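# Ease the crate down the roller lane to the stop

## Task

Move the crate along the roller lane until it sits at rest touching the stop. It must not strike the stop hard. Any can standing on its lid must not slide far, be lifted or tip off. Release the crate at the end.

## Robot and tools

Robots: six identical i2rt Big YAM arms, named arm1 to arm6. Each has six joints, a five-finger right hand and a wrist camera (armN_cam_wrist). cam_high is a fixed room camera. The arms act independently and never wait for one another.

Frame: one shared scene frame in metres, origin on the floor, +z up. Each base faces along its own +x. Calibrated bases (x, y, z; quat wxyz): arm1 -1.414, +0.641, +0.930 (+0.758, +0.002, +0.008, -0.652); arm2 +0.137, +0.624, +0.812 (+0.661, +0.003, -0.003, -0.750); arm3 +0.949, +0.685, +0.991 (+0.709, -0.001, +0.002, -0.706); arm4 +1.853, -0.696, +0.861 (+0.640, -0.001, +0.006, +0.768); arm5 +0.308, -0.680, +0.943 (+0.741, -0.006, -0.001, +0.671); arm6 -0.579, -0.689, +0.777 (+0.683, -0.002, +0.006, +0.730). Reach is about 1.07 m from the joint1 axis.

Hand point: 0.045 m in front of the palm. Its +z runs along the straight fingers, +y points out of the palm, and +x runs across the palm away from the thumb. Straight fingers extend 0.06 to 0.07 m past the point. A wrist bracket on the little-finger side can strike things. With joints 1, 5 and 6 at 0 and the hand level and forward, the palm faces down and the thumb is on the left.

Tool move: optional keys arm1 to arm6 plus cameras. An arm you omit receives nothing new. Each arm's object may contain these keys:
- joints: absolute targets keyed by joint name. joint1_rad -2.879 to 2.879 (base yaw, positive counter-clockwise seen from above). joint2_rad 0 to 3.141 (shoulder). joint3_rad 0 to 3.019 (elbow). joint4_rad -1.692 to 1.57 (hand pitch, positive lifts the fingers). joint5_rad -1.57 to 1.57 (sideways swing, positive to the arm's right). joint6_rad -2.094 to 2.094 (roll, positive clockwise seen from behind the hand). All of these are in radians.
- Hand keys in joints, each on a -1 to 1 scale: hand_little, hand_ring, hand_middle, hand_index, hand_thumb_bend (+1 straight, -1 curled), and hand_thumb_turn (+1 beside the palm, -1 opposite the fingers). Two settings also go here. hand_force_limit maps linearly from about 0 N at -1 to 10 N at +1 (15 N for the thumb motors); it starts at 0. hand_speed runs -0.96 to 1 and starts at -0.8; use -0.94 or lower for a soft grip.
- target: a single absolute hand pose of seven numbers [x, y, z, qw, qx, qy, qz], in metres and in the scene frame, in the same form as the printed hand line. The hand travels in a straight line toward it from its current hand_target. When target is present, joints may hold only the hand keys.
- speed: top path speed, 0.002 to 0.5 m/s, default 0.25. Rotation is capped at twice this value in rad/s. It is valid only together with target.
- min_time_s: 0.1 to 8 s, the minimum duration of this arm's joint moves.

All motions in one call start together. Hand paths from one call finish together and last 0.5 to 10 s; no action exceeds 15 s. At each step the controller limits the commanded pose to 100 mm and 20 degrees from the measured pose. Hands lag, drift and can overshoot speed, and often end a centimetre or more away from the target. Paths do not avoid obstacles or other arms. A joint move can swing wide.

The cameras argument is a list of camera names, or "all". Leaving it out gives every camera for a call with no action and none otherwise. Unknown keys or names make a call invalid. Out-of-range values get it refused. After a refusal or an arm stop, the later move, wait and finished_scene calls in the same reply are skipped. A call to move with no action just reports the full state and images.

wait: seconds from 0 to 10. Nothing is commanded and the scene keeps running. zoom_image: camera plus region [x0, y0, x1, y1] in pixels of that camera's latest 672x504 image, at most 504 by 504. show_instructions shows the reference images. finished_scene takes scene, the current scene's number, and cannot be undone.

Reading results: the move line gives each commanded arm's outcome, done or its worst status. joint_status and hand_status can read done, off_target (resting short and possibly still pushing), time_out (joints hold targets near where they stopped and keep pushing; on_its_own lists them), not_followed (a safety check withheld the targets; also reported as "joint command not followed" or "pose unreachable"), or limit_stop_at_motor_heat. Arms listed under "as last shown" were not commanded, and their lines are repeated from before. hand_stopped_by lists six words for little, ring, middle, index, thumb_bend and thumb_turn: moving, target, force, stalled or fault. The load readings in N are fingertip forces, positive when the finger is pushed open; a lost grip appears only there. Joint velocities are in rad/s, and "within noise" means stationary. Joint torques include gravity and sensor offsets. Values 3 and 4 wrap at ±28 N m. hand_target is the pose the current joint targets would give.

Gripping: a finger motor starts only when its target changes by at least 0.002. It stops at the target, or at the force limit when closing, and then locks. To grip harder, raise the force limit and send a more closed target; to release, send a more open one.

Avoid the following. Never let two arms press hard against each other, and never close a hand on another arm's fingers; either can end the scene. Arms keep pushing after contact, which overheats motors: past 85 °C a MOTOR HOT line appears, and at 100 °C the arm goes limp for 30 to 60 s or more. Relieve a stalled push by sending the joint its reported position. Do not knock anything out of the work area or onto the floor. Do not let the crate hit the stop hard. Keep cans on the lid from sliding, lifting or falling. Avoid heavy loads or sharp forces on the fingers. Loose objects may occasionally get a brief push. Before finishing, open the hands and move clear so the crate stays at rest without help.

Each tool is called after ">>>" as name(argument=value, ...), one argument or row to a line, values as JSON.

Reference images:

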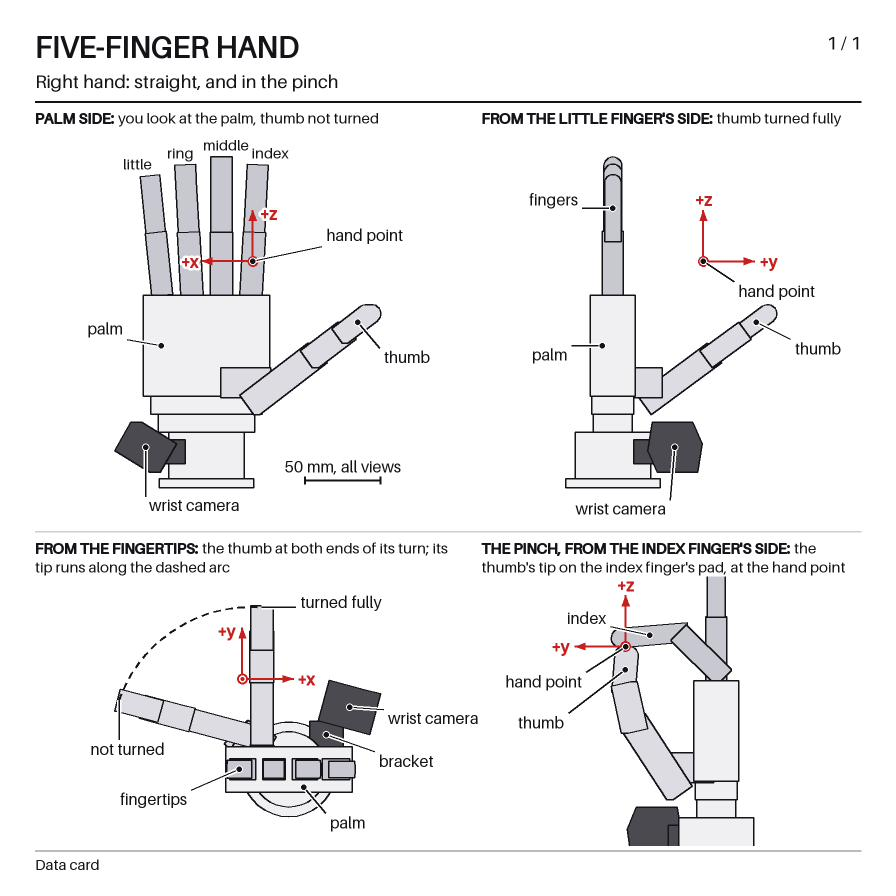

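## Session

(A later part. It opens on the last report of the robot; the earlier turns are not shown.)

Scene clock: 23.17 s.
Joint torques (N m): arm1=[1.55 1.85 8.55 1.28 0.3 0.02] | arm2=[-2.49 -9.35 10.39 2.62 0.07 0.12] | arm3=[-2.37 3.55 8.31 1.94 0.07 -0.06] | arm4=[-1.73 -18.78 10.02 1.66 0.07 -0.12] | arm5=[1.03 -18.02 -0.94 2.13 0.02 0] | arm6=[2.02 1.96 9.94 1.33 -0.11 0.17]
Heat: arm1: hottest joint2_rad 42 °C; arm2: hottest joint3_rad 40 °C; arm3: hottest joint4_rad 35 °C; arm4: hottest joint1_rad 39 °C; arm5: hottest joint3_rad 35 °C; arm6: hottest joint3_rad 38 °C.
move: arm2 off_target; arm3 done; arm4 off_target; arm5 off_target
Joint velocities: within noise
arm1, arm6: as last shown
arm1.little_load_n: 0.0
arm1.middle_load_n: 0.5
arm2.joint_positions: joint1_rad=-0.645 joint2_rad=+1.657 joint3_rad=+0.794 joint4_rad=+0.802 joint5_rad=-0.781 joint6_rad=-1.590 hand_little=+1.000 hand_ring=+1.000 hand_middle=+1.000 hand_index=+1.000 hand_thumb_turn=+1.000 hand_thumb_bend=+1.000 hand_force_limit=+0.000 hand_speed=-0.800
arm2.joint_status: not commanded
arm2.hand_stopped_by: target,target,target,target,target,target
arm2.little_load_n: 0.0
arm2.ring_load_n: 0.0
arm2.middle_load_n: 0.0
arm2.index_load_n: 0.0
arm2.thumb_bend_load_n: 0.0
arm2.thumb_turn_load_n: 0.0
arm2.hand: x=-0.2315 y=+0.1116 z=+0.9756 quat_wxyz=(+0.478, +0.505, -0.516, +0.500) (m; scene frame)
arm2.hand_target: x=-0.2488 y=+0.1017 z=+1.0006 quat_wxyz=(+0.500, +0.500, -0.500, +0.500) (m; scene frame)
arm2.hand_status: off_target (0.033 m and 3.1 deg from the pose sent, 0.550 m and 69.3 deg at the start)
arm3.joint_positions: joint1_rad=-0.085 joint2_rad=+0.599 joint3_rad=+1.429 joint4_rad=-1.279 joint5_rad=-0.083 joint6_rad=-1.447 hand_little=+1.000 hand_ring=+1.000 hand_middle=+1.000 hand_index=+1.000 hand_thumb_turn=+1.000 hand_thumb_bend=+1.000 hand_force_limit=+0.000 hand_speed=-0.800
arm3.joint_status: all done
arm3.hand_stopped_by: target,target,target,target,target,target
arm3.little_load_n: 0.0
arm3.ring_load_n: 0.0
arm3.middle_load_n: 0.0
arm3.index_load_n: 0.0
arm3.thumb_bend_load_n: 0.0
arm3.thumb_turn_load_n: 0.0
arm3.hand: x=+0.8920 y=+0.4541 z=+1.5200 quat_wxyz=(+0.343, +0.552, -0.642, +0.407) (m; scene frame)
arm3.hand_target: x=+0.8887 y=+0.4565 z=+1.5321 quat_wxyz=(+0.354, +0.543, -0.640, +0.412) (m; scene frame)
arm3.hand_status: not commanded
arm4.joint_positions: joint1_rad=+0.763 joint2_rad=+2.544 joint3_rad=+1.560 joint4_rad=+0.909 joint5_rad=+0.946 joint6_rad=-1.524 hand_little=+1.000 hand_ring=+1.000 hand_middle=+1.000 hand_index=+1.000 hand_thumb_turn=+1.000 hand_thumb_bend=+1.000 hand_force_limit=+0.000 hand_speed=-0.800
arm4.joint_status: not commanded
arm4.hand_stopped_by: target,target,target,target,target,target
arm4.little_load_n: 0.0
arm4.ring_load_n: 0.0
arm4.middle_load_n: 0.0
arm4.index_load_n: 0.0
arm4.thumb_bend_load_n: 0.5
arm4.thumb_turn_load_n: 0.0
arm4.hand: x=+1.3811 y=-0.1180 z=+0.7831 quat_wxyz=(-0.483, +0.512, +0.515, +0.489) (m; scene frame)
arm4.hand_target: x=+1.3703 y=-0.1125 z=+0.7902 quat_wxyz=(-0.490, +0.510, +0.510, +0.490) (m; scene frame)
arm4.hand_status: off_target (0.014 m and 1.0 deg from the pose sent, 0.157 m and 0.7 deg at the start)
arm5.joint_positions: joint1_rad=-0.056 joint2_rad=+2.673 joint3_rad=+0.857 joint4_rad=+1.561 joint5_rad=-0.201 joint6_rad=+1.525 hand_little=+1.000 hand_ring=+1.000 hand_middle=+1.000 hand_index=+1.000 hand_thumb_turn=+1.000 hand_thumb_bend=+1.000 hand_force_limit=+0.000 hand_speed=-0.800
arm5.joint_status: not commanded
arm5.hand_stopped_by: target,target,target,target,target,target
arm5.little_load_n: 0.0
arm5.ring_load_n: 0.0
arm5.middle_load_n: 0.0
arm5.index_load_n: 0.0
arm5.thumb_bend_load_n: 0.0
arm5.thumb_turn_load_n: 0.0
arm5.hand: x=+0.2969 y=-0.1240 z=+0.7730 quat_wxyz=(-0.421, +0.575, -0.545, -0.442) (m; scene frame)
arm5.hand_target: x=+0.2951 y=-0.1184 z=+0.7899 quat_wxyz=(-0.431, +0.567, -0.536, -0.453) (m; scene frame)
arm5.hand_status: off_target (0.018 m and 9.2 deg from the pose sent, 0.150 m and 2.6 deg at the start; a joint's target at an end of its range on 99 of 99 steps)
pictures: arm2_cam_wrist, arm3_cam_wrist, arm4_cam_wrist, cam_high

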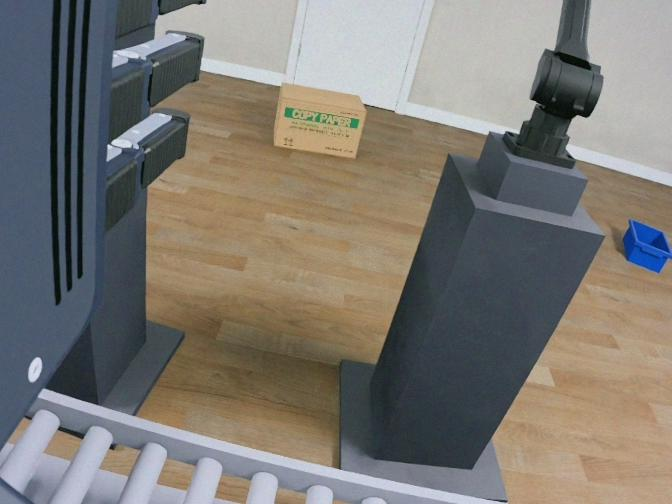

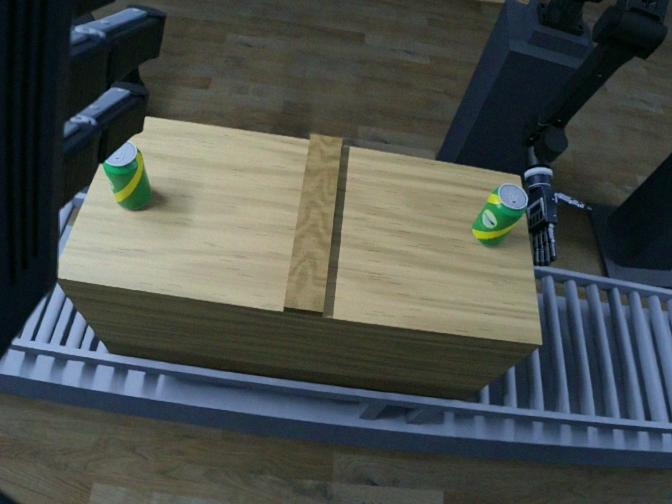

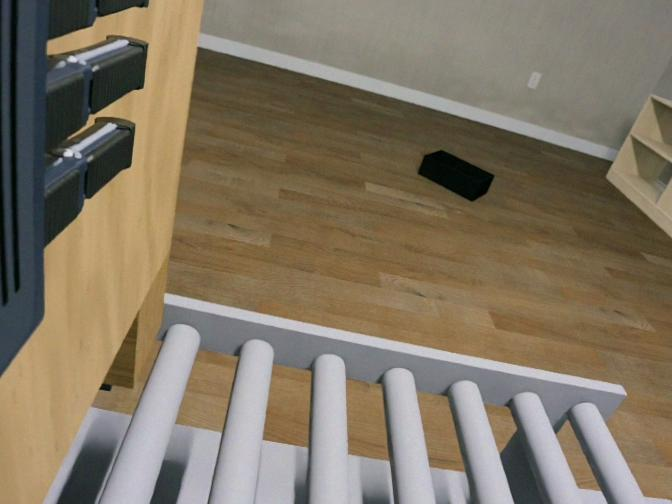

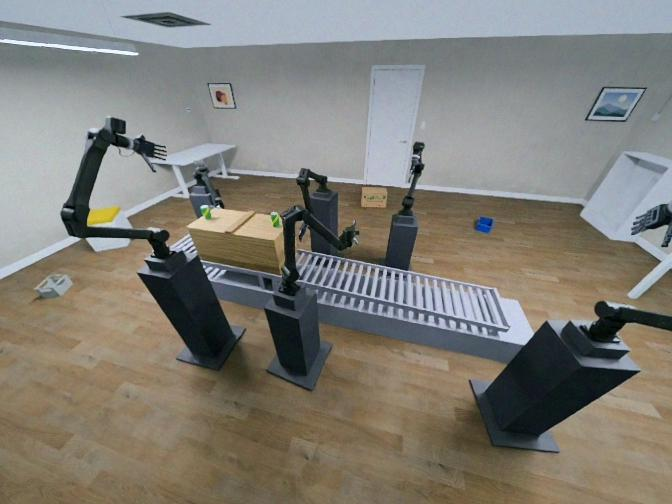

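>>> move(
  arm4={"target": [1.25, -0.112, 0.795, -0.49, 0.51, 0.51, 0.49], "speed": 0.08},
  arm5={"target": [0.165, -0.120, 0.785, 0.44, -0.56, 0.54, 0.45], "speed": 0.08},
  arm2={"target": [-0.24, 0.095, 0.80, 0.5, 0.5, -0.5, 0.5]},
  cameras=["arm2_cam_wrist", "arm3_cam_wrist", "arm4_cam_wrist"],
)

Scene clock: 27.47 s.
Joint torques (N m): arm1=[1.55 1.79 8.57 1.26 0.31 0] | arm2=[-0.85 -12.16 4.98 2.65 0.08 0.09] | arm3=[-2.32 3.55 8.31 1.94 0.07 -0.06] | arm4=[-1.14 -22.01 12.74 1.74 0.15 -0.11] | arm5=[1.2 -17.08 -0.23 2.15 0.08 0] | arm6=[2.02 1.9 9.91 1.35 -0.12 0.17]
Heat: arm1: hottest joint2_rad 42 °C; arm2: hottest joint3_rad 40 °C; arm3: hottest joint4_rad 35 °C; arm4: hottest joint1_rad 39 °C; arm5: hottest joint1_rad 34 °C; arm6: hottest joint3_rad 38 °C.
move: arm2 off_target; arm4 off_target; arm5 off_target
Joint velocities: within noise
arm1, arm3, arm6: as last shown
arm1.middle_load_n: -0.5
arm2.joint_positions: joint1_rad=-0.645 joint2_rad=+2.203 joint3_rad=+0.831 joint4_rad=+1.330 joint5_rad=-0.761 joint6_rad=-1.590 hand_little=+1.000 hand_ring=+1.000 hand_middle=+1.000 hand_index=+1.000 hand_thumb_turn=+1.000 hand_thumb_bend=+1.000 hand_force_limit=+0.000 hand_speed=-0.800
arm2.joint_status: not commanded
arm2.hand_stopped_by: target,target,target,target,target,target
arm2.little_load_n: 0.0
arm2.ring_load_n: 0.0
arm2.middle_load_n: 0.0
arm2.index_load_n: 0.0
arm2.thumb_bend_load_n: 0.0
arm2.thumb_turn_load_n: 0.0
arm2.hand: x=-0.2381 y=+0.1084 z=+0.7896 quat_wxyz=(+0.490, +0.500, -0.514, +0.495) (m; scene frame)
arm2.hand_target: x=-0.2396 y=+0.0955 z=+0.8002 quat_wxyz=(+0.500, +0.500, -0.500, +0.500) (m; scene frame)
arm2.hand_status: off_target (0.017 m and 2.1 deg from the pose sent, 0.176 m and 3.2 deg at the start)
arm4.joint_positions: joint1_rad=+0.856 joint2_rad=+2.733 joint3_rad=+2.018 joint4_rad=+0.620 joint5_rad=+1.035 joint6_rad=-1.516 hand_little=+1.000 hand_ring=+1.000 hand_middle=+1.000 hand_index=+1.000 hand_thumb_turn=+1.000 hand_thumb_bend=+1.000 hand_force_limit=+0.000 hand_speed=-0.800
arm4.joint_status: not commanded
arm4.hand_stopped_by: target,target,target,target,target,target
arm4.little_load_n: 0.0
arm4.ring_load_n: 0.0
arm4.middle_load_n: 0.0
arm4.index_load_n: 0.0
arm4.thumb_bend_load_n: 0.0
arm4.thumb_turn_load_n: 0.0
arm4.hand: x=+1.2609 y=-0.1180 z=+0.7817 quat_wxyz=(-0.480, +0.509, +0.520, +0.490) (m; scene frame)
arm4.hand_target: x=+1.2506 y=-0.1127 z=+0.7953 quat_wxyz=(-0.490, +0.510, +0.510, +0.490) (m; scene frame)
arm4.hand_status: off_target (0.018 m and 1.6 deg from the pose sent, 0.132 m and 1.0 deg at the start)
arm5.joint_positions: joint1_rad=+0.309 joint2_rad=+2.669 joint3_rad=+0.857 joint4_rad=+1.561 joint5_rad=+0.173 joint6_rad=+1.603 hand_little=+1.000 hand_ring=+1.000 hand_middle=+1.000 hand_index=+1.000 hand_thumb_turn=+1.000 hand_thumb_bend=+1.000 hand_force_limit=+0.000 hand_speed=-0.800
arm5.joint_status: not commanded
arm5.hand_stopped_by: target,target,target,target,target,target
arm5.little_load_n: 0.0
arm5.ring_load_n: 0.0
arm5.middle_load_n: 0.0
arm5.index_load_n: 0.0
arm5.thumb_bend_load_n: 0.0
arm5.thumb_turn_load_n: 0.0
arm5.hand: x=+0.1667 y=-0.1255 z=+0.7724 quat_wxyz=(-0.431, +0.573, -0.546, -0.434) (m; scene frame)
arm5.hand_target: x=+0.1649 y=-0.1198 z=+0.7851 quat_wxyz=(-0.437, +0.562, -0.542, -0.447) (m; scene frame)
arm5.hand_status: off_target (0.014 m and 2.7 deg from the pose sent, 0.133 m and 2.9 deg at the start; a joint's target at an end of its range on 84 of 84 steps)
pictures: arm2_cam_wrist, arm3_cam_wrist, arm4_cam_wrist

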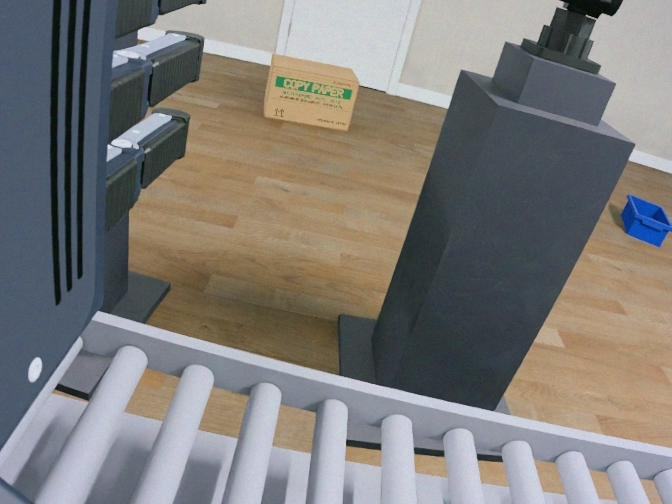

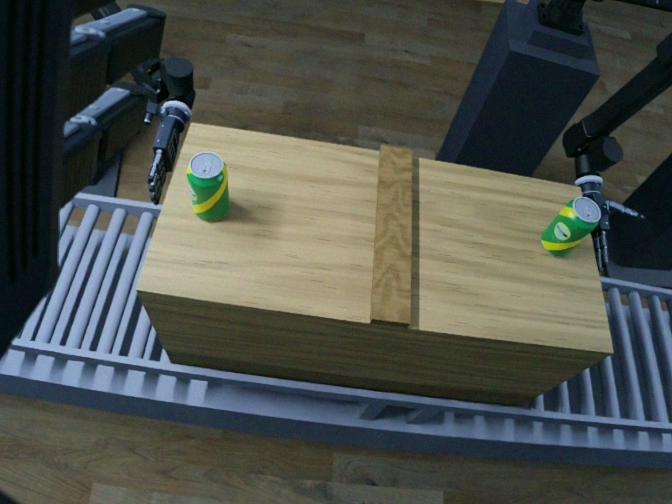

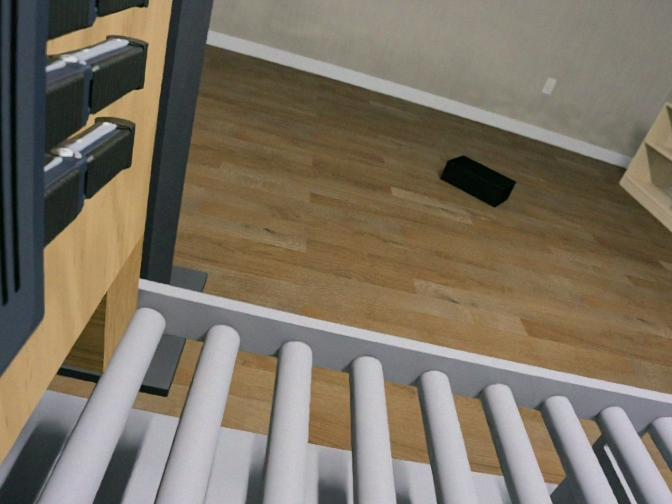

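>>> move(
  arm4={"target": [1.13, -0.112, 0.80, -0.49, 0.51, 0.51, 0.49], "speed": 0.06},
  arm5={"target": [0.045, -0.121, 0.775, 0.44, -0.56, 0.54, 0.45], "speed": 0.06},
  cameras=["arm3_cam_wrist", "cam_high"],
)

Scene clock: 32.10 s.
Joint torques (N m): arm1=[1.61 1.73 8.54 1.26 0.31 0.01] | arm2=[-0.73 -11.93 5.03 2.69 0.09 0.13] | arm3=[-2.37 3.55 8.31 1.94 0.07 -0.06] | arm4=[-1.44 -24.12 15.65 1.78 0.01 0.13] | arm5=[-8.7 -17.61 -2.99 1.51 2.38 0.5] | arm6=[2.08 2.02 9.89 1.37 -0.12 0.17]
Heat: arm1: hottest joint2_rad 42 °C; arm2: hottest joint3_rad 40 °C; arm3: hottest joint4_rad 35 °C; arm4: hottest joint1_rad 39 °C; arm5: hottest joint1_rad 34 °C; arm6: hottest joint3_rad 38 °C.
move: arm4 off_target; arm5 off_target
Joint velocities: within noise
arm1, arm2, arm3, arm6: as last shown
arm4.joint_positions: joint1_rad=+0.917 joint2_rad=+3.113 joint3_rad=+2.861 joint4_rad=+0.124 joint5_rad=+0.979 joint6_rad=-1.491 hand_little=+1.000 hand_ring=+1.000 hand_middle=+1.000 hand_index=+1.000 hand_thumb_turn=+1.000 hand_thumb_bend=+1.000 hand_force_limit=+0.000 hand_speed=-0.800
arm4.joint_status: not commanded
arm4.hand_stopped_by: target,target,target,target,target,target
arm4.little_load_n: 0.0
arm4.ring_load_n: 0.0
arm4.middle_load_n: 0.0
arm4.index_load_n: 0.0
arm4.thumb_bend_load_n: 0.0
arm4.thumb_turn_load_n: 0.0
arm4.hand: x=+1.1390 y=-0.1138 z=+0.7849 quat_wxyz=(-0.502, +0.484, +0.554, +0.456) (m; scene frame)
arm4.hand_target: x=+1.1322 y=-0.1131 z=+0.8007 quat_wxyz=(-0.520, +0.490, +0.538, +0.447) (m; scene frame)
arm4.hand_status: off_target (0.018 m and 7.2 deg from the pose sent, 0.132 m and 1.6 deg at the start; a joint's target at an end of its range on 78 of 135 steps)
arm5.joint_positions: joint1_rad=+0.849 joint2_rad=+2.654 joint3_rad=+1.019 joint4_rad=+1.444 joint5_rad=+0.523 joint6_rad=+1.644 hand_little=+1.000 hand_ring=+1.000 hand_middle=+1.000 hand_index=+1.000 hand_thumb_turn=+1.000 hand_thumb_bend=+1.000 hand_force_limit=+0.000 hand_speed=-0.800
arm5.joint_status: not commanded
arm5.hand_stopped_by: target,target,target,target,target,target
arm5.little_load_n: 0.0
arm5.ring_load_n: 0.0
arm5.middle_load_n: 0.0
arm5.index_load_n: 0.0
arm5.thumb_bend_load_n: -0.5
arm5.thumb_turn_load_n: 0.0
arm5.hand: x=-0.0893 y=-0.1830 z=+0.7854 quat_wxyz=(-0.410, +0.604, -0.470, -0.495) (m; scene frame)
arm5.hand_target: x=-0.0032 y=-0.1487 z=+0.7774 quat_wxyz=(-0.441, +0.559, -0.538, -0.451) (m; scene frame)
arm5.hand_status: off_target (0.148 m and 11.3 deg from the pose sent, 0.122 m and 2.7 deg at the start; pose on its path clipped on 39 of 135 steps)
arm6.little_load_n: -0.5
pictures: arm3_cam_wrist, cam_high

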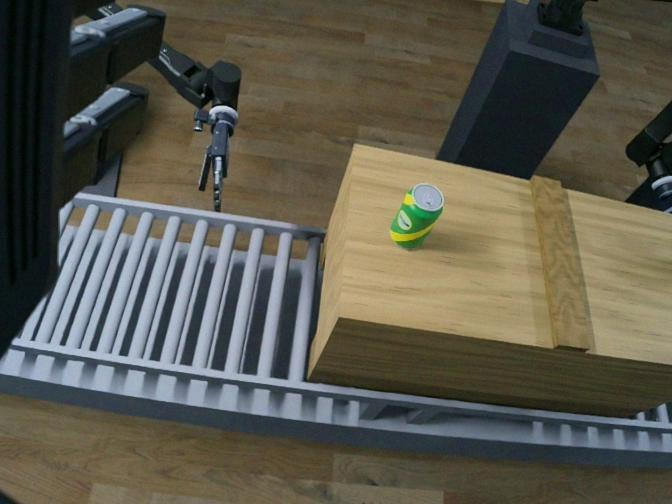

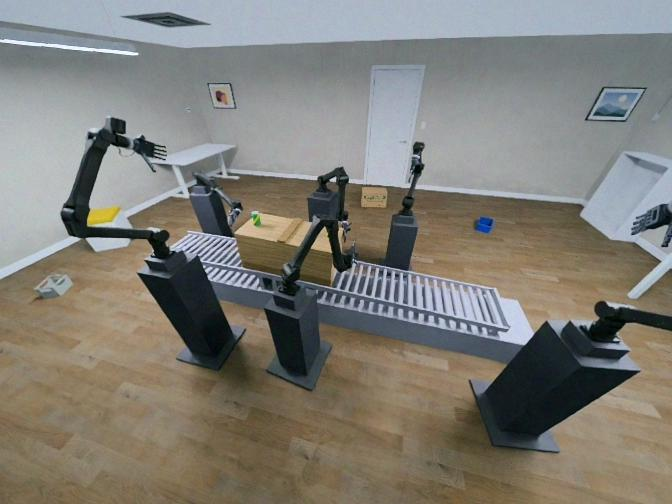

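>>> move(
  arm2={"target": [-0.07, 0.085, 0.70, 0.5, 0.5, -0.5, 0.5], "speed": 0.15},
  cameras=["arm2_cam_wrist", "arm3_cam_wrist", "cam_high"],
)

Scene clock: 34.67 s.
Joint torques (N m): arm1=[1.49 1.79 8.57 1.26 0.31 0] | arm2=[1.38 -10.52 0.46 2.55 -0.25 -0.21] | arm3=[-2.37 3.6 8.31 1.92 0.06 -0.06] | arm4=[-1.44 -24.06 15.65 1.78 0.01 0.13] | arm5=[-8.59 -17.2 -1.78 1.57 1.97 0.44] | arm6=[1.9 1.96 9.91 1.39 -0.12 0.18]
Heat: arm1: hottest joint2_rad 42 °C; arm2: hottest joint3_rad 39 °C; arm3: hottest joint4_rad 35 °C; arm4: hottest joint1_rad 39 °C; arm5: hottest joint1_rad 34 °C; arm6: hottest joint3_rad 38 °C.
move: arm2 off_target
Joint velocities: within noise
arm1.joint_positions: joint1_rad=-0.166 joint2_rad=+0.643 joint3_rad=+1.357 joint4_rad=-1.500 joint5_rad=+0.190 joint6_rad=-1.442 hand_little=+1.000 hand_ring=+1.000 hand_middle=+1.000 hand_index=+1.000 hand_thumb_turn=+1.000 hand_thumb_bend=+1.000 hand_force_limit=+0.000 hand_speed=-0.800
arm1.joint_status: not commanded
arm1.hand_stopped_by: target,target,target,target,target,target
arm1.little_load_n: 0.0
arm1.ring_load_n: 0.0
arm1.middle_load_n: 0.0
arm1.index_load_n: 0.0
arm1.thumb_bend_load_n: 0.0
arm1.thumb_turn_load_n: 0.0
arm1.hand: x=-1.5046 y=+0.4352 z=+1.3830 quat_wxyz=(+0.319, +0.577, -0.720, +0.218) (m; scene frame)
arm1.hand_target: x=-1.5012 y=+0.4337 z=+1.3938 quat_wxyz=(+0.325, +0.579, -0.712, +0.230) (m; scene frame)
arm1.hand_status: not commanded
arm2.joint_positions: joint1_rad=-0.326 joint2_rad=+2.396 joint3_rad=+0.733 joint4_rad=+1.547 joint5_rad=-0.408 joint6_rad=-1.595 hand_little=+1.000 hand_ring=+1.000 hand_middle=+1.000 hand_index=+1.000 hand_thumb_turn=+1.000 hand_thumb_bend=+1.000 hand_force_limit=+0.000 hand_speed=-0.800
arm2.joint_status: not commanded
arm2.hand_stopped_by: target,target,target,target,target,target
arm2.little_load_n: 0.0
arm2.ring_load_n: 0.0
arm2.middle_load_n: 0.0
arm2.index_load_n: 0.0
arm2.thumb_bend_load_n: 0.0
arm2.thumb_turn_load_n: 0.0
arm2.hand: x=-0.0976 y=+0.0907 z=+0.7058 quat_wxyz=(+0.475, +0.507, -0.544, +0.471) (m; scene frame)
arm2.hand_target: x=-0.0707 y=+0.0854 z=+0.7003 quat_wxyz=(+0.464, +0.527, -0.529, +0.477) (m; scene frame)
arm2.hand_status: off_target (0.029 m and 6.8 deg from the pose sent, 0.192 m and 2.1 deg at the start; a joint's target at an end of its range on 45 of 66 steps)
arm3, arm4, arm5: as last shown
arm5.joint_positions: joint1_rad=+0.843 joint2_rad=+2.650 joint3_rad=+1.008 joint4_rad=+1.444 joint5_rad=+0.534 joint6_rad=+1.653 hand_little=+1.000 hand_ring=+1.000 hand_middle=+1.000 hand_index=+1.000 hand_thumb_turn=+1.000 hand_thumb_bend=+1.000 hand_force_limit=+0.000 hand_speed=-0.800
arm5.thumb_bend_load_n: 0.0
arm5.hand: x=-0.0823 y=-0.1819 z=+0.7858 quat_wxyz=(-0.413, +0.601, -0.478, -0.491) (m; scene frame)
arm5.hand_target: x=-0.0030 y=-0.1486 z=+0.7774 quat_wxyz=(-0.441, +0.558, -0.538, -0.451) (m; scene frame)
arm6.joint_positions: joint1_rad=-0.281 joint2_rad=+0.602 joint3_rad=+1.336 joint4_rad=-1.516 joint5_rad=-0.030 joint6_rad=+1.487 hand_little=+1.000 hand_ring=+1.000 hand_middle=+1.000 hand_index=+1.000 hand_thumb_turn=+1.000 hand_thumb_bend=+1.000 hand_force_limit=+0.000 hand_speed=-0.800
arm6.joint_status: not commanded
arm6.hand_stopped_by: target,target,target,target,target,target
arm6.little_load_n: 0.0
arm6.ring_load_n: 0.0
arm6.middle_load_n: 0.0
arm6.index_load_n: 0.0
arm6.thumb_bend_load_n: -0.5
arm6.thumb_turn_load_n: 0.0
arm6.hand: x=-0.5915 y=-0.4360 z=+1.2612 quat_wxyz=(-0.295, +0.615, -0.692, -0.237) (m; scene frame)
arm6.hand_target: x=-0.5911 y=-0.4362 z=+1.2741 quat_wxyz=(-0.303, +0.607, -0.692, -0.247) (m; scene frame)
arm6.hand_status: not commanded
pictures: arm2_cam_wrist, arm3_cam_wrist, cam_high

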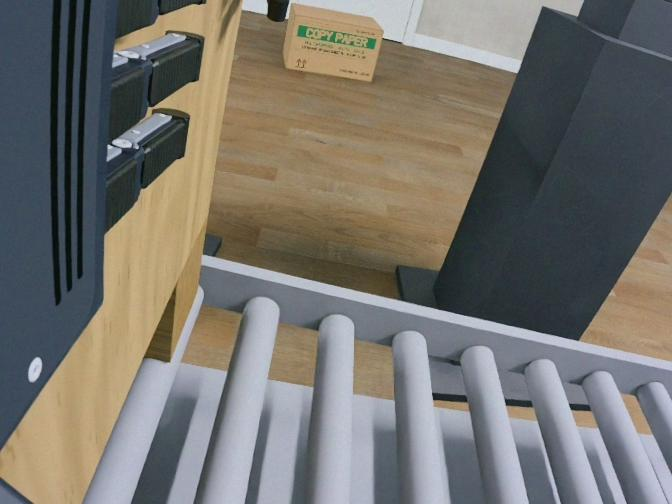

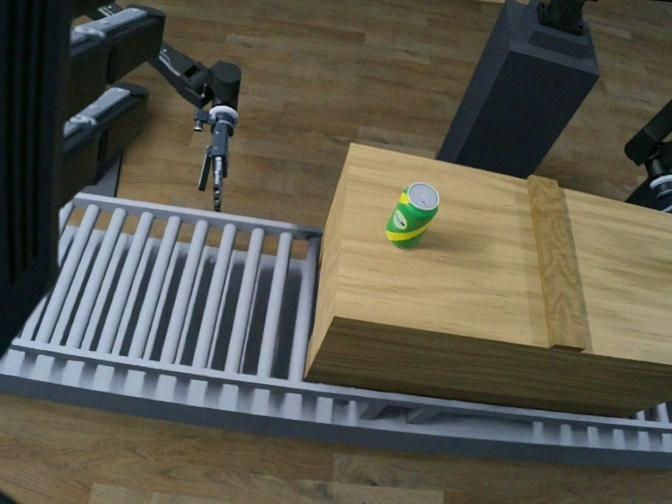

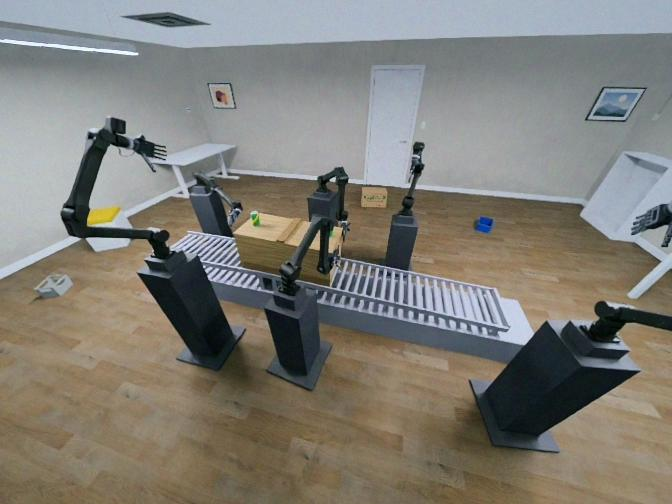

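>>> move(
  arm5={"target": [-0.14, -0.20, 0.78, 0.44, -0.56, 0.54, 0.45], "speed": 0.07},
  cameras=["arm2_cam_wrist", "arm3_cam_wrist"],
)

Scene clock: 37.87 s.
Joint torques (N m): arm1=[1.55 1.73 8.55 1.28 0.3 0.01] | arm2=[1.9 -10.93 0.46 2.65 -0.98 -0.26] | arm3=[-2.37 3.6 8.31 1.94 0.07 -0.06] | arm4=[-1.44 -24.12 15.65 1.78 0.01 0.13] | arm5=[1.49 -19.9 2.19 1.2 0.27 0.03] | arm6=[2.02 1.9 9.91 1.39 -0.12 0.16]
Heat: arm1: hottest joint2_rad 42 °C; arm2: hottest joint3_rad 39 °C; arm3: hottest joint4_rad 35 °C; arm4: hottest joint1_rad 39 °C; arm5: hottest joint2_rad 35 °C; arm6: hottest joint3_rad 38 °C.
move: arm5 off_target
Joint velocities: within noise
arm1, arm2, arm3, arm4, arm6: as last shown
arm2.joint_positions: joint1_rad=-0.333 joint2_rad=+2.400 joint3_rad=+0.733 joint4_rad=+1.547 joint5_rad=-0.387 joint6_rad=-1.590 hand_little=+1.000 hand_ring=+1.000 hand_middle=+1.000 hand_index=+1.000 hand_thumb_turn=+1.000 hand_thumb_bend=+1.000 hand_force_limit=+0.000 hand_speed=-0.800
arm2.hand: x=-0.1043 y=+0.0945 z=+0.7033 quat_wxyz=(+0.479, +0.499, -0.553, +0.464) (m; scene frame)
arm2.hand_target: x=-0.0708 y=+0.0854 z=+0.7004 quat_wxyz=(+0.464, +0.527, -0.529, +0.477) (m; scene frame)
arm3.index_load_n: -0.5
arm5.joint_positions: joint1_rad=+1.025 joint2_rad=+2.645 joint3_rad=+1.104 joint4_rad=+1.196 joint5_rad=+0.870 joint6_rad=+1.812 hand_little=+1.000 hand_ring=+1.000 hand_middle=+1.000 hand_index=+1.000 hand_thumb_turn=+1.000 hand_thumb_bend=+1.000 hand_force_limit=+0.000 hand_speed=-0.800
arm5.joint_status: not commanded
arm5.hand_stopped_by: target,target,target,target,target,target
arm5.little_load_n: 0.0
arm5.ring_load_n: 0.0
arm5.middle_load_n: 0.0
arm5.index_load_n: 0.0
arm5.thumb_bend_load_n: 0.0
arm5.thumb_turn_load_n: 0.0
arm5.hand: x=-0.1300 y=-0.2052 z=+0.7662 quat_wxyz=(-0.443, +0.570, -0.537, -0.438) (m; scene frame)
arm5.hand_target: x=-0.1398 y=-0.2002 z=+0.7802 quat_wxyz=(-0.440, +0.560, -0.540, -0.450) (m; scene frame)
arm5.hand_status: off_target (0.018 m and 1.9 deg from the pose sent, 0.061 m and 10.2 deg at the start)
arm6.thumb_bend_load_n: 0.0
pictures: arm2_cam_wrist, arm3_cam_wrist

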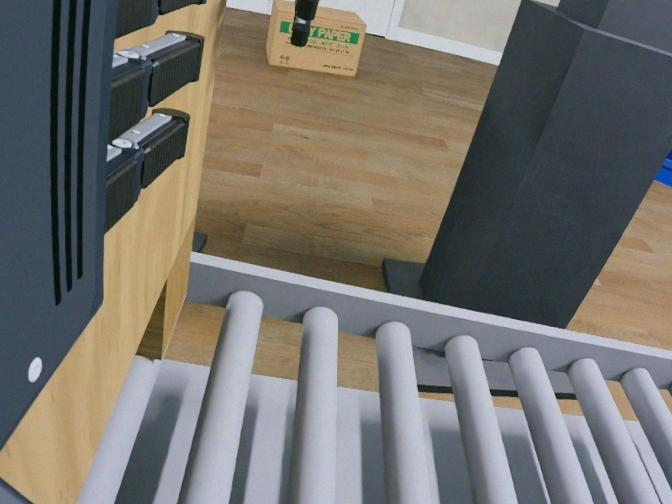

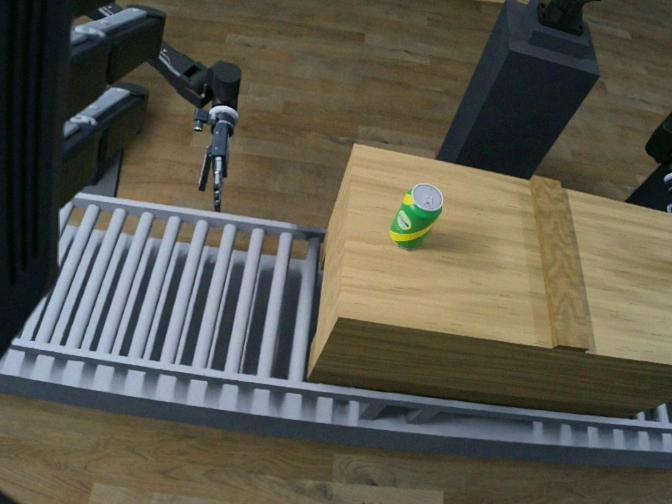

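>>> move(
  arm2={"target": [-0.34, 0.080, 0.70, 0.48, 0.52, -0.52, 0.48], "speed": 0.08},
  arm5={"target": [-0.05, -0.40, 1.0, 0.5, -0.5, 0.5, 0.5]},
  arm6={"target": [-0.55, -0.12, 1.0, 0.5, -0.5, 0.5, 0.5]},
  arm4={"target": [1.25, -0.35, 1.0, -0.5, 0.5, 0.5, 0.5]},
  arm3={"joints": {"joint1_rad": -0.5}, "min_time_s": 2},
  cameras=["arm2_cam_wrist", "arm3_cam_wrist", "cam_high"],
)

Scene clock: 42.43 s.
Joint torques (N m): arm1=[1.49 1.73 8.55 1.28 0.31 0.01] | arm2=[2.67 -15.33 1.47 2.47 -1.62 -0.49] | arm3=[-2.49 3.6 8.31 1.94 0.06 -0.06] | arm4=[-1.85 -21.66 8.65 2.29 0.11 -0.19] | arm5=[1.08 -13.92 -0.29 1.8 0.19 -0.15] | arm6=[1.96 -9.23 10.45 2.21 -0.18 0.18]
Heat: arm1: hottest joint2_rad 41 °C; arm2: hottest joint3_rad 38 °C; arm3: hottest joint4_rad 35 °C; arm4: hottest joint1_rad 39 °C; arm5: hottest joint2_rad 35 °C; arm6: hottest joint3_rad 39 °C.
move: arm2 off_target; arm3 done; arm4 off_target; arm5 off_target; arm6 off_target
Joint velocities: within noise
arm1: as last shown
arm2.joint_positions: joint1_rad=-0.809 joint2_rad=+2.468 joint3_rad=+1.235 joint4_rad=+1.143 joint5_rad=-0.823 joint6_rad=-1.621 hand_little=+1.000 hand_ring=+1.000 hand_middle=+1.000 hand_index=+1.000 hand_thumb_turn=+1.000 hand_thumb_bend=+1.000 hand_force_limit=+0.000 hand_speed=-0.800
arm2.joint_status: not commanded
arm2.hand_stopped_by: target,target,target,target,target,target
arm2.little_load_n: 0.0
arm2.ring_load_n: 0.0
arm2.middle_load_n: 0.0
arm2.index_load_n: 0.0
arm2.thumb_bend_load_n: 0.0
arm2.thumb_turn_load_n: 0.0
arm2.hand: x=-0.3932 y=+0.1063 z=+0.7102 quat_wxyz=(+0.504, +0.480, -0.548, +0.464) (m; scene frame)
arm2.hand_target: x=-0.3419 y=+0.0818 z=+0.6998 quat_wxyz=(+0.480, +0.518, -0.519, +0.481) (m; scene frame)
arm2.hand_status: off_target (0.060 m and 6.5 deg from the pose sent, 0.236 m and 4.9 deg at the start; a joint's target at an end of its range on 1 of 127 steps)
arm3.joint_positions: joint1_rad=-0.484 joint2_rad=+0.599 joint3_rad=+1.429 joint4_rad=-1.279 joint5_rad=-0.083 joint6_rad=-1.447 hand_little=+1.000 hand_ring=+1.000 hand_middle=+1.000 hand_index=+1.000 hand_thumb_turn=+1.000 hand_thumb_bend=+1.000 hand_force_limit=+0.000 hand_speed=-0.800
arm3.joint_status: all done
arm3.hand_stopped_by: target,target,target,target,target,target
arm3.little_load_n: 0.0
arm3.ring_load_n: 0.0
arm3.middle_load_n: -0.5
arm3.index_load_n: 0.0
arm3.thumb_bend_load_n: 0.0
arm3.thumb_turn_load_n: 0.0
arm3.hand: x=+0.8072 y=+0.4950 z=+1.5204 quat_wxyz=(+0.417, +0.414, -0.738, +0.331) (m; scene frame)
arm3.hand_target: x=+0.8048 y=+0.4987 z=+1.5325 quat_wxyz=(+0.430, +0.405, -0.735, +0.334) (m; scene frame)
arm3.hand_status: not commanded
arm4.joint_positions: joint1_rad=+1.164 joint2_rad=+2.241 joint3_rad=+1.559 joint4_rad=+0.672 joint5_rad=+1.347 joint6_rad=-1.600 hand_little=+1.000 hand_ring=+1.000 hand_middle=+1.000 hand_index=+1.000 hand_thumb_turn=+1.000 hand_thumb_bend=+1.000 hand_force_limit=+0.000 hand_speed=-0.800
arm4.joint_status: not commanded
arm4.hand_stopped_by: target,target,target,target,target,target
arm4.little_load_n: 0.0
arm4.ring_load_n: 0.0
arm4.middle_load_n: 0.0
arm4.index_load_n: 0.0
arm4.thumb_bend_load_n: 0.0
arm4.thumb_turn_load_n: 0.0
arm4.hand: x=+1.2524 y=-0.3477 z=+0.9760 quat_wxyz=(-0.488, +0.495, +0.511, +0.506) (m; scene frame)
arm4.hand_target: x=+1.2502 y=-0.3501 z=+0.9997 quat_wxyz=(-0.500, +0.500, +0.500, +0.500) (m; scene frame)
arm4.hand_status: off_target (0.024 m and 2.0 deg from the pose sent, 0.338 m and 8.2 deg at the start)
arm5.joint_positions: joint1_rad=+1.390 joint2_rad=+2.122 joint3_rad=+0.443 joint4_rad=+1.565 joint5_rad=+1.299 joint6_rad=+1.669 hand_little=+1.000 hand_ring=+1.000 hand_middle=+1.000 hand_index=+1.000 hand_thumb_turn=+1.000 hand_thumb_bend=+1.000 hand_force_limit=+0.000 hand_speed=-0.800
arm5.joint_status: not commanded
arm5.hand_stopped_by: target,target,target,target,target,target
arm5.little_load_n: 0.0
arm5.ring_load_n: 0.0
arm5.middle_load_n: 0.0
arm5.index_load_n: 0.0
arm5.thumb_bend_load_n: 0.0
arm5.thumb_turn_load_n: 0.0
arm5.hand: x=-0.0490 y=-0.3977 z=+0.9911 quat_wxyz=(-0.498, +0.512, -0.507, -0.483) (m; scene frame)
arm5.hand_target: x=-0.0501 y=-0.4000 z=+1.0000 quat_wxyz=(-0.494, +0.506, -0.509, -0.491) (m; scene frame)
arm5.hand_status: off_target (0.009 m and 2.5 deg from the pose sent, 0.315 m and 13.3 deg at the start; a joint's target at an end of its range on 51 of 128 steps)
arm6.joint_positions: joint1_rad=-0.297 joint2_rad=+1.557 joint3_rad=+0.562 joint4_rad=+0.953 joint5_rad=-0.228 joint6_rad=+1.554 hand_little=+1.000 hand_ring=+1.000 hand_middle=+1.000 hand_index=+1.000 hand_thumb_turn=+1.000 hand_thumb_bend=+1.000 hand_force_limit=+0.000 hand_speed=-0.800
arm6.joint_status: not commanded
arm6.hand_stopped_by: target,target,target,target,target,target
arm6.little_load_n: 0.0
arm6.ring_load_n: 0.0
arm6.middle_load_n: 0.0
arm6.index_load_n: 0.0
arm6.thumb_bend_load_n: 0.0
arm6.thumb_turn_load_n: 0.0
arm6.hand: x=-0.5535 y=-0.1348 z=+0.9796 quat_wxyz=(-0.488, +0.513, -0.513, -0.486) (m; scene frame)
arm6.hand_target: x=-0.5502 y=-0.1214 z=+1.0000 quat_wxyz=(-0.500, +0.500, -0.500, -0.500) (m; scene frame)
arm6.hand_status: off_target (0.025 m and 3.0 deg from the pose sent, 0.412 m and 46.3 deg at the start)
pictures: arm2_cam_wrist, arm3_cam_wrist, cam_high

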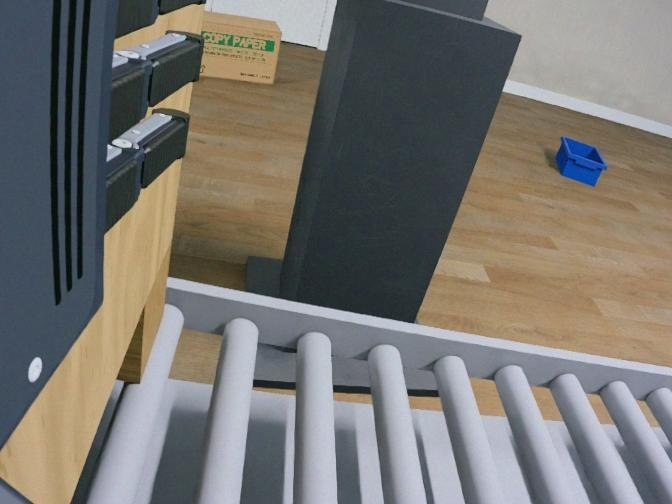

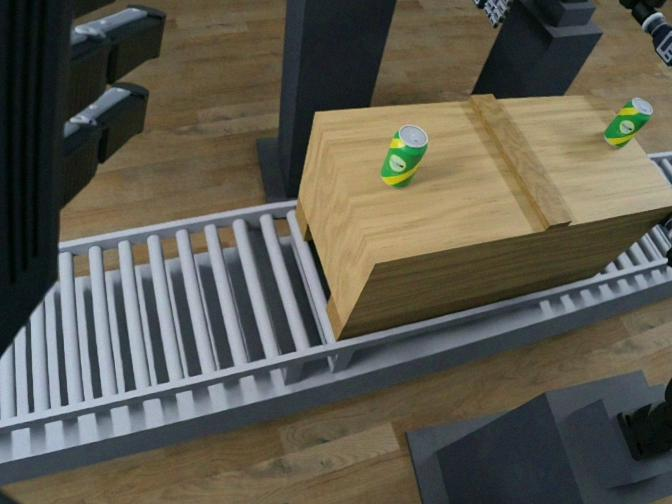

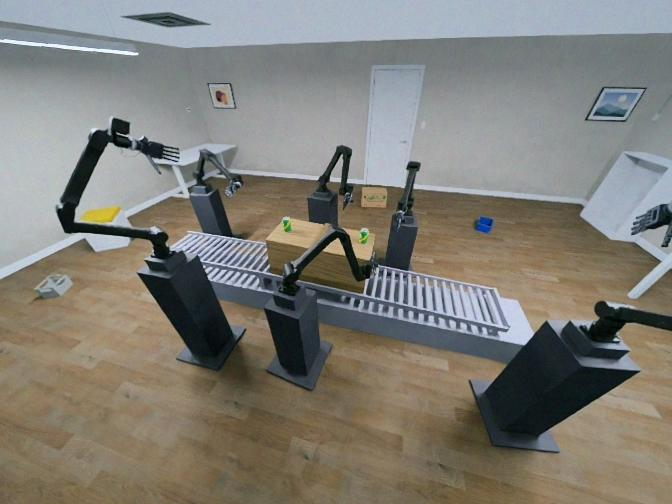

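>>> move(
  arm6={"target": [-0.55, -0.12, 0.715, 0.5, -0.5, 0.5, 0.5], "speed": 0.25},
  cameras=["cam_high","arm6_cam_wrist"],
)

Scene clock: 45.27 s.
Joint torques (N m): arm1=[1.55 1.73 8.57 1.26 0.3 0.01] | arm2=[2.84 -15.33 1.47 2.37 -1.62 -0.49] | arm3=[-2.49 3.55 8.29 1.94 0.07 -0.06] | arm4=[-1.38 -21.66 8.65 2.4 0.11 -0.17] | arm5=[1.32 -13.63 -0.38 1.62 0.19 -0.17] | arm6=[1.32 -13.92 2.3 2.22 -0.24 -0.06]
Heat: arm1: hottest joint2_rad 41 °C; arm2: hottest joint3_rad 38 °C; arm3: hottest joint4_rad 35 °C; arm4: hottest joint1_rad 39 °C; arm5: hottest joint2_rad 35 °C; arm6: hottest joint3_rad 39 °C.
move: arm6 off_target
Joint velocities: within noise
arm1, arm2, arm3, arm4, arm5: as last shown
arm3.middle_load_n: 0.0
arm4.joint_positions: joint1_rad=+1.164 joint2_rad=+2.241 joint3_rad=+1.559 joint4_rad=+0.672 joint5_rad=+1.347 joint6_rad=-1.601 hand_little=+1.000 hand_ring=+1.000 hand_middle=+1.000 hand_index=+1.000 hand_thumb_turn=+1.000 hand_thumb_bend=+1.000 hand_force_limit=+0.000 hand_speed=-0.800
arm4.hand: x=+1.2524 y=-0.3477 z=+0.9761 quat_wxyz=(-0.488, +0.495, +0.511, +0.506) (m; scene frame)
arm4.hand_target: x=+1.2502 y=-0.3500 z=+0.9996 quat_wxyz=(-0.500, +0.500, +0.500, +0.500) (m; scene frame)
arm5.middle_load_n: -0.5
arm6.joint_positions: joint1_rad=-0.305 joint2_rad=+2.425 joint3_rad=+0.747 joint4_rad=+1.544 joint5_rad=-0.269 joint6_rad=+1.537 hand_little=+1.000 hand_ring=+1.000 hand_middle=+1.000 hand_index=+1.000 hand_thumb_turn=+1.000 hand_thumb_bend=+1.000 hand_force_limit=+0.000 hand_speed=-0.800
arm6.joint_status: not commanded
arm6.hand_stopped_by: target,target,target,target,target,target
arm6.little_load_n: 0.0
arm6.ring_load_n: 0.0
arm6.middle_load_n: 0.0
arm6.index_load_n: 0.0
arm6.thumb_bend_load_n: 0.0
arm6.thumb_turn_load_n: -0.5
arm6.hand: x=-0.5545 y=-0.1219 z=+0.7139 quat_wxyz=(-0.454, +0.541, -0.527, -0.474) (m; scene frame)
arm6.hand_target: x=-0.5498 y=-0.1196 z=+0.7152 quat_wxyz=(-0.465, +0.539, -0.519, -0.473) (m; scene frame)
arm6.hand_status: off_target (0.005 m and 8.3 deg from the pose sent, 0.265 m and 2.9 deg at the start; a joint's target at an end of its range on 35 of 60 steps)
pictures: arm6_cam_wrist, cam_high

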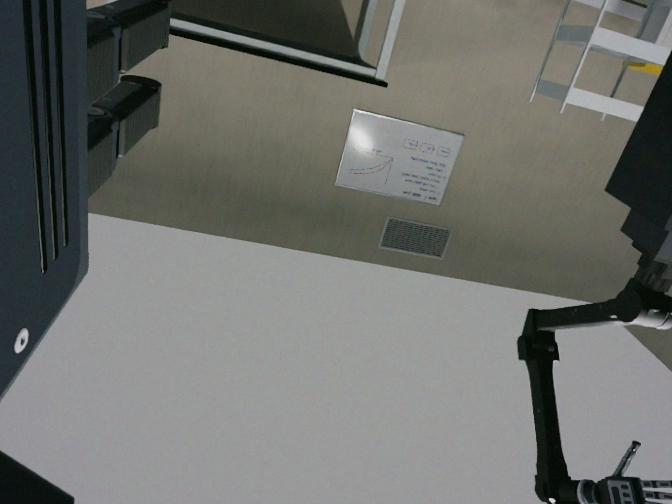

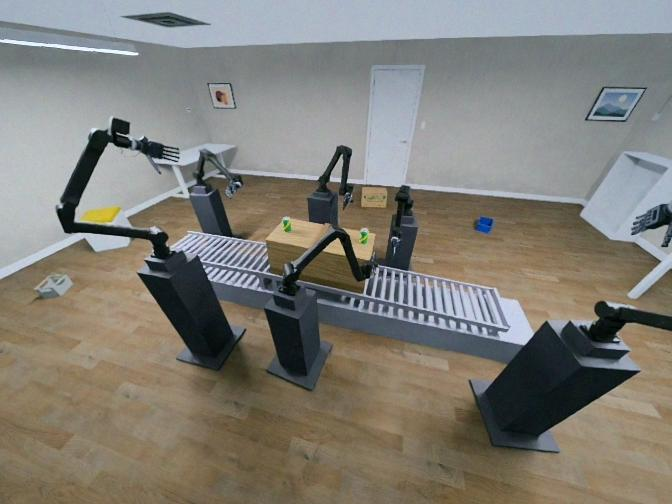

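>>> move(
  arm2={"target": [-0.52, 0.06, 0.70, 0.5, 0.5, -0.5, 0.5], "speed": 0.07},
  arm1={"target": [-1.05, 0.15, 1.05, 0.5, 0.5, -0.5, 0.5], "speed": 0.25},
  cameras=["cam_high","arm6_cam_wrist","arm2_cam_wrist","arm1_cam_wrist"],
)

Scene clock: 50.03 s.
Joint torques (N m): arm1=[1.08 -10.93 8.34 2.03 0.13 -0.15] | arm2=[1.9 -18.08 5.79 2.39 -1.56 -0.37] | arm3=[-2.49 3.6 8.31 1.94 0.07 -0.05] | arm4=[-1.32 -21.66 8.64 2.4 0.11 -0.17] | arm5=[1.32 -13.98 -0.44 1.81 0.15 -0.1] | arm6=[1.32 -13.98 2.29 2.21 -0.24 -0.06]
Heat: arm1: hottest joint2_rad 42 °C; arm2: hottest joint3_rad 38 °C; arm3: hottest joint4_rad 35 °C; arm4: hottest joint1_rad 39 °C; arm5: hottest joint2_rad 35 °C; arm6: hottest joint3_rad 39 °C.
move: arm1 off_target; arm2 off_target
Joint velocities: within noise
arm1.joint_positions: joint1_rad=+0.805 joint2_rad=+1.890 joint3_rad=+0.934 joint4_rad=+0.936 joint5_rad=+0.965 joint6_rad=-1.567 hand_little=+1.000 hand_ring=+1.000 hand_middle=+1.000 hand_index=+1.000 hand_thumb_turn=+1.000 hand_thumb_bend=+1.000 hand_force_limit=+0.000 hand_speed=-0.800
arm1.joint_status: not commanded
arm1.hand_stopped_by: target,target,target,target,target,target
arm1.little_load_n: 0.0
arm1.ring_load_n: 0.0
arm1.middle_load_n: 0.0
arm1.index_load_n: 0.0
arm1.thumb_bend_load_n: 0.0
arm1.thumb_turn_load_n: 0.0
arm1.hand: x=-1.0679 y=+0.1563 z=+1.0426 quat_wxyz=(+0.502, +0.509, -0.504, +0.485) (m; scene frame)
arm1.hand_target: x=-1.0506 y=+0.1508 z=+1.0502 quat_wxyz=(+0.500, +0.500, -0.500, +0.500) (m; scene frame)
arm1.hand_status: off_target (0.020 m and 2.0 deg from the pose sent, 0.632 m and 47.1 deg at the start)
arm2.joint_positions: joint1_rad=-0.942 joint2_rad=+2.699 joint3_rad=+1.802 joint4_rad=+0.904 joint5_rad=-0.972 joint6_rad=-1.537 hand_little=+1.000 hand_ring=+1.000 hand_middle=+1.000 hand_index=+1.000 hand_thumb_turn=+1.000 hand_thumb_bend=+1.000 hand_force_limit=+0.000 hand_speed=-0.800
arm2.joint_status: not commanded
arm2.hand_stopped_by: target,target,target,target,target,target
arm2.little_load_n: 0.0
arm2.ring_load_n: 0.0
arm2.middle_load_n: 0.0
arm2.index_load_n: 0.0
arm2.thumb_bend_load_n: 0.0
arm2.thumb_turn_load_n: 0.0
arm2.hand: x=-0.5583 y=+0.0960 z=+0.7078 quat_wxyz=(+0.516, +0.465, -0.531, +0.486) (m; scene frame)
arm2.hand_target: x=-0.5202 y=+0.0614 z=+0.6997 quat_wxyz=(+0.500, +0.499, -0.500, +0.501) (m; scene frame)
arm2.hand_status: off_target (0.053 m and 5.9 deg from the pose sent, 0.135 m and 7.3 deg at the start)
arm3, arm4, arm5, arm6: as last shown
arm3.middle_load_n: 0.5
arm5.middle_load_n: 0.0
arm6.middle_load_n: -0.5
arm6.thumb_turn_load_n: 0.0
pictures: arm1_cam_wrist, arm2_cam_wrist, arm6_cam_wrist, cam_high

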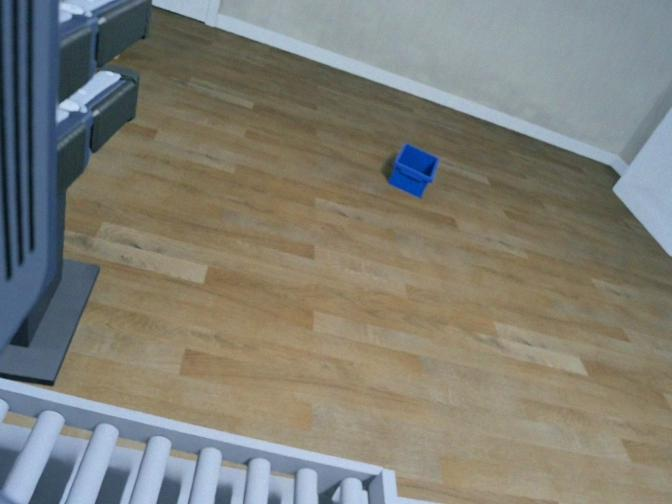

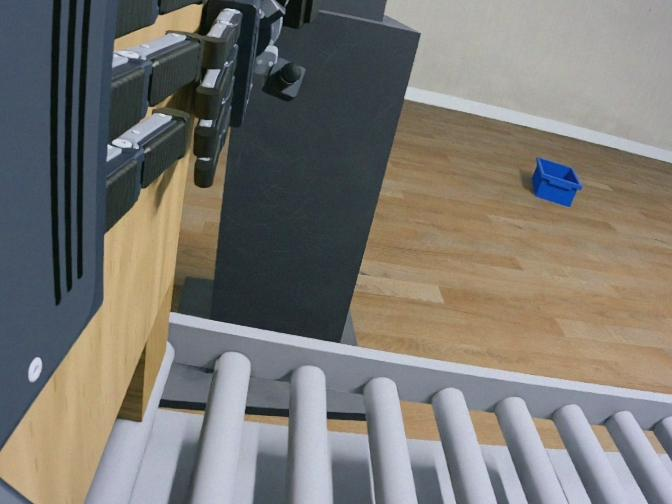

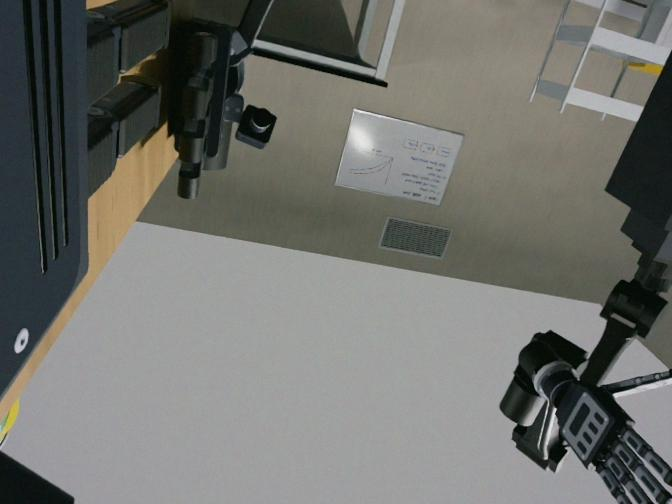

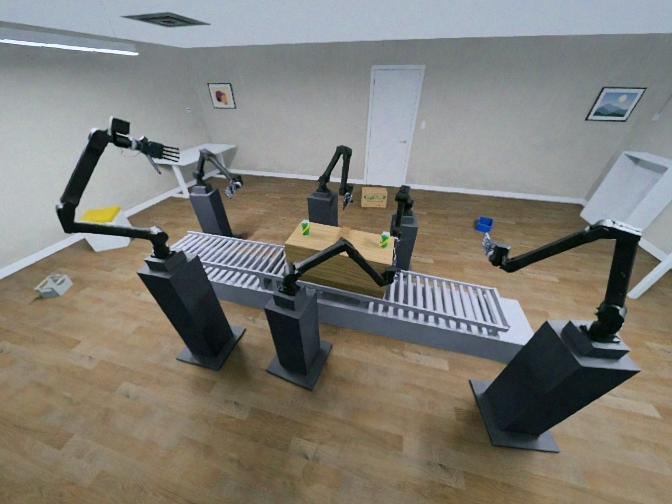

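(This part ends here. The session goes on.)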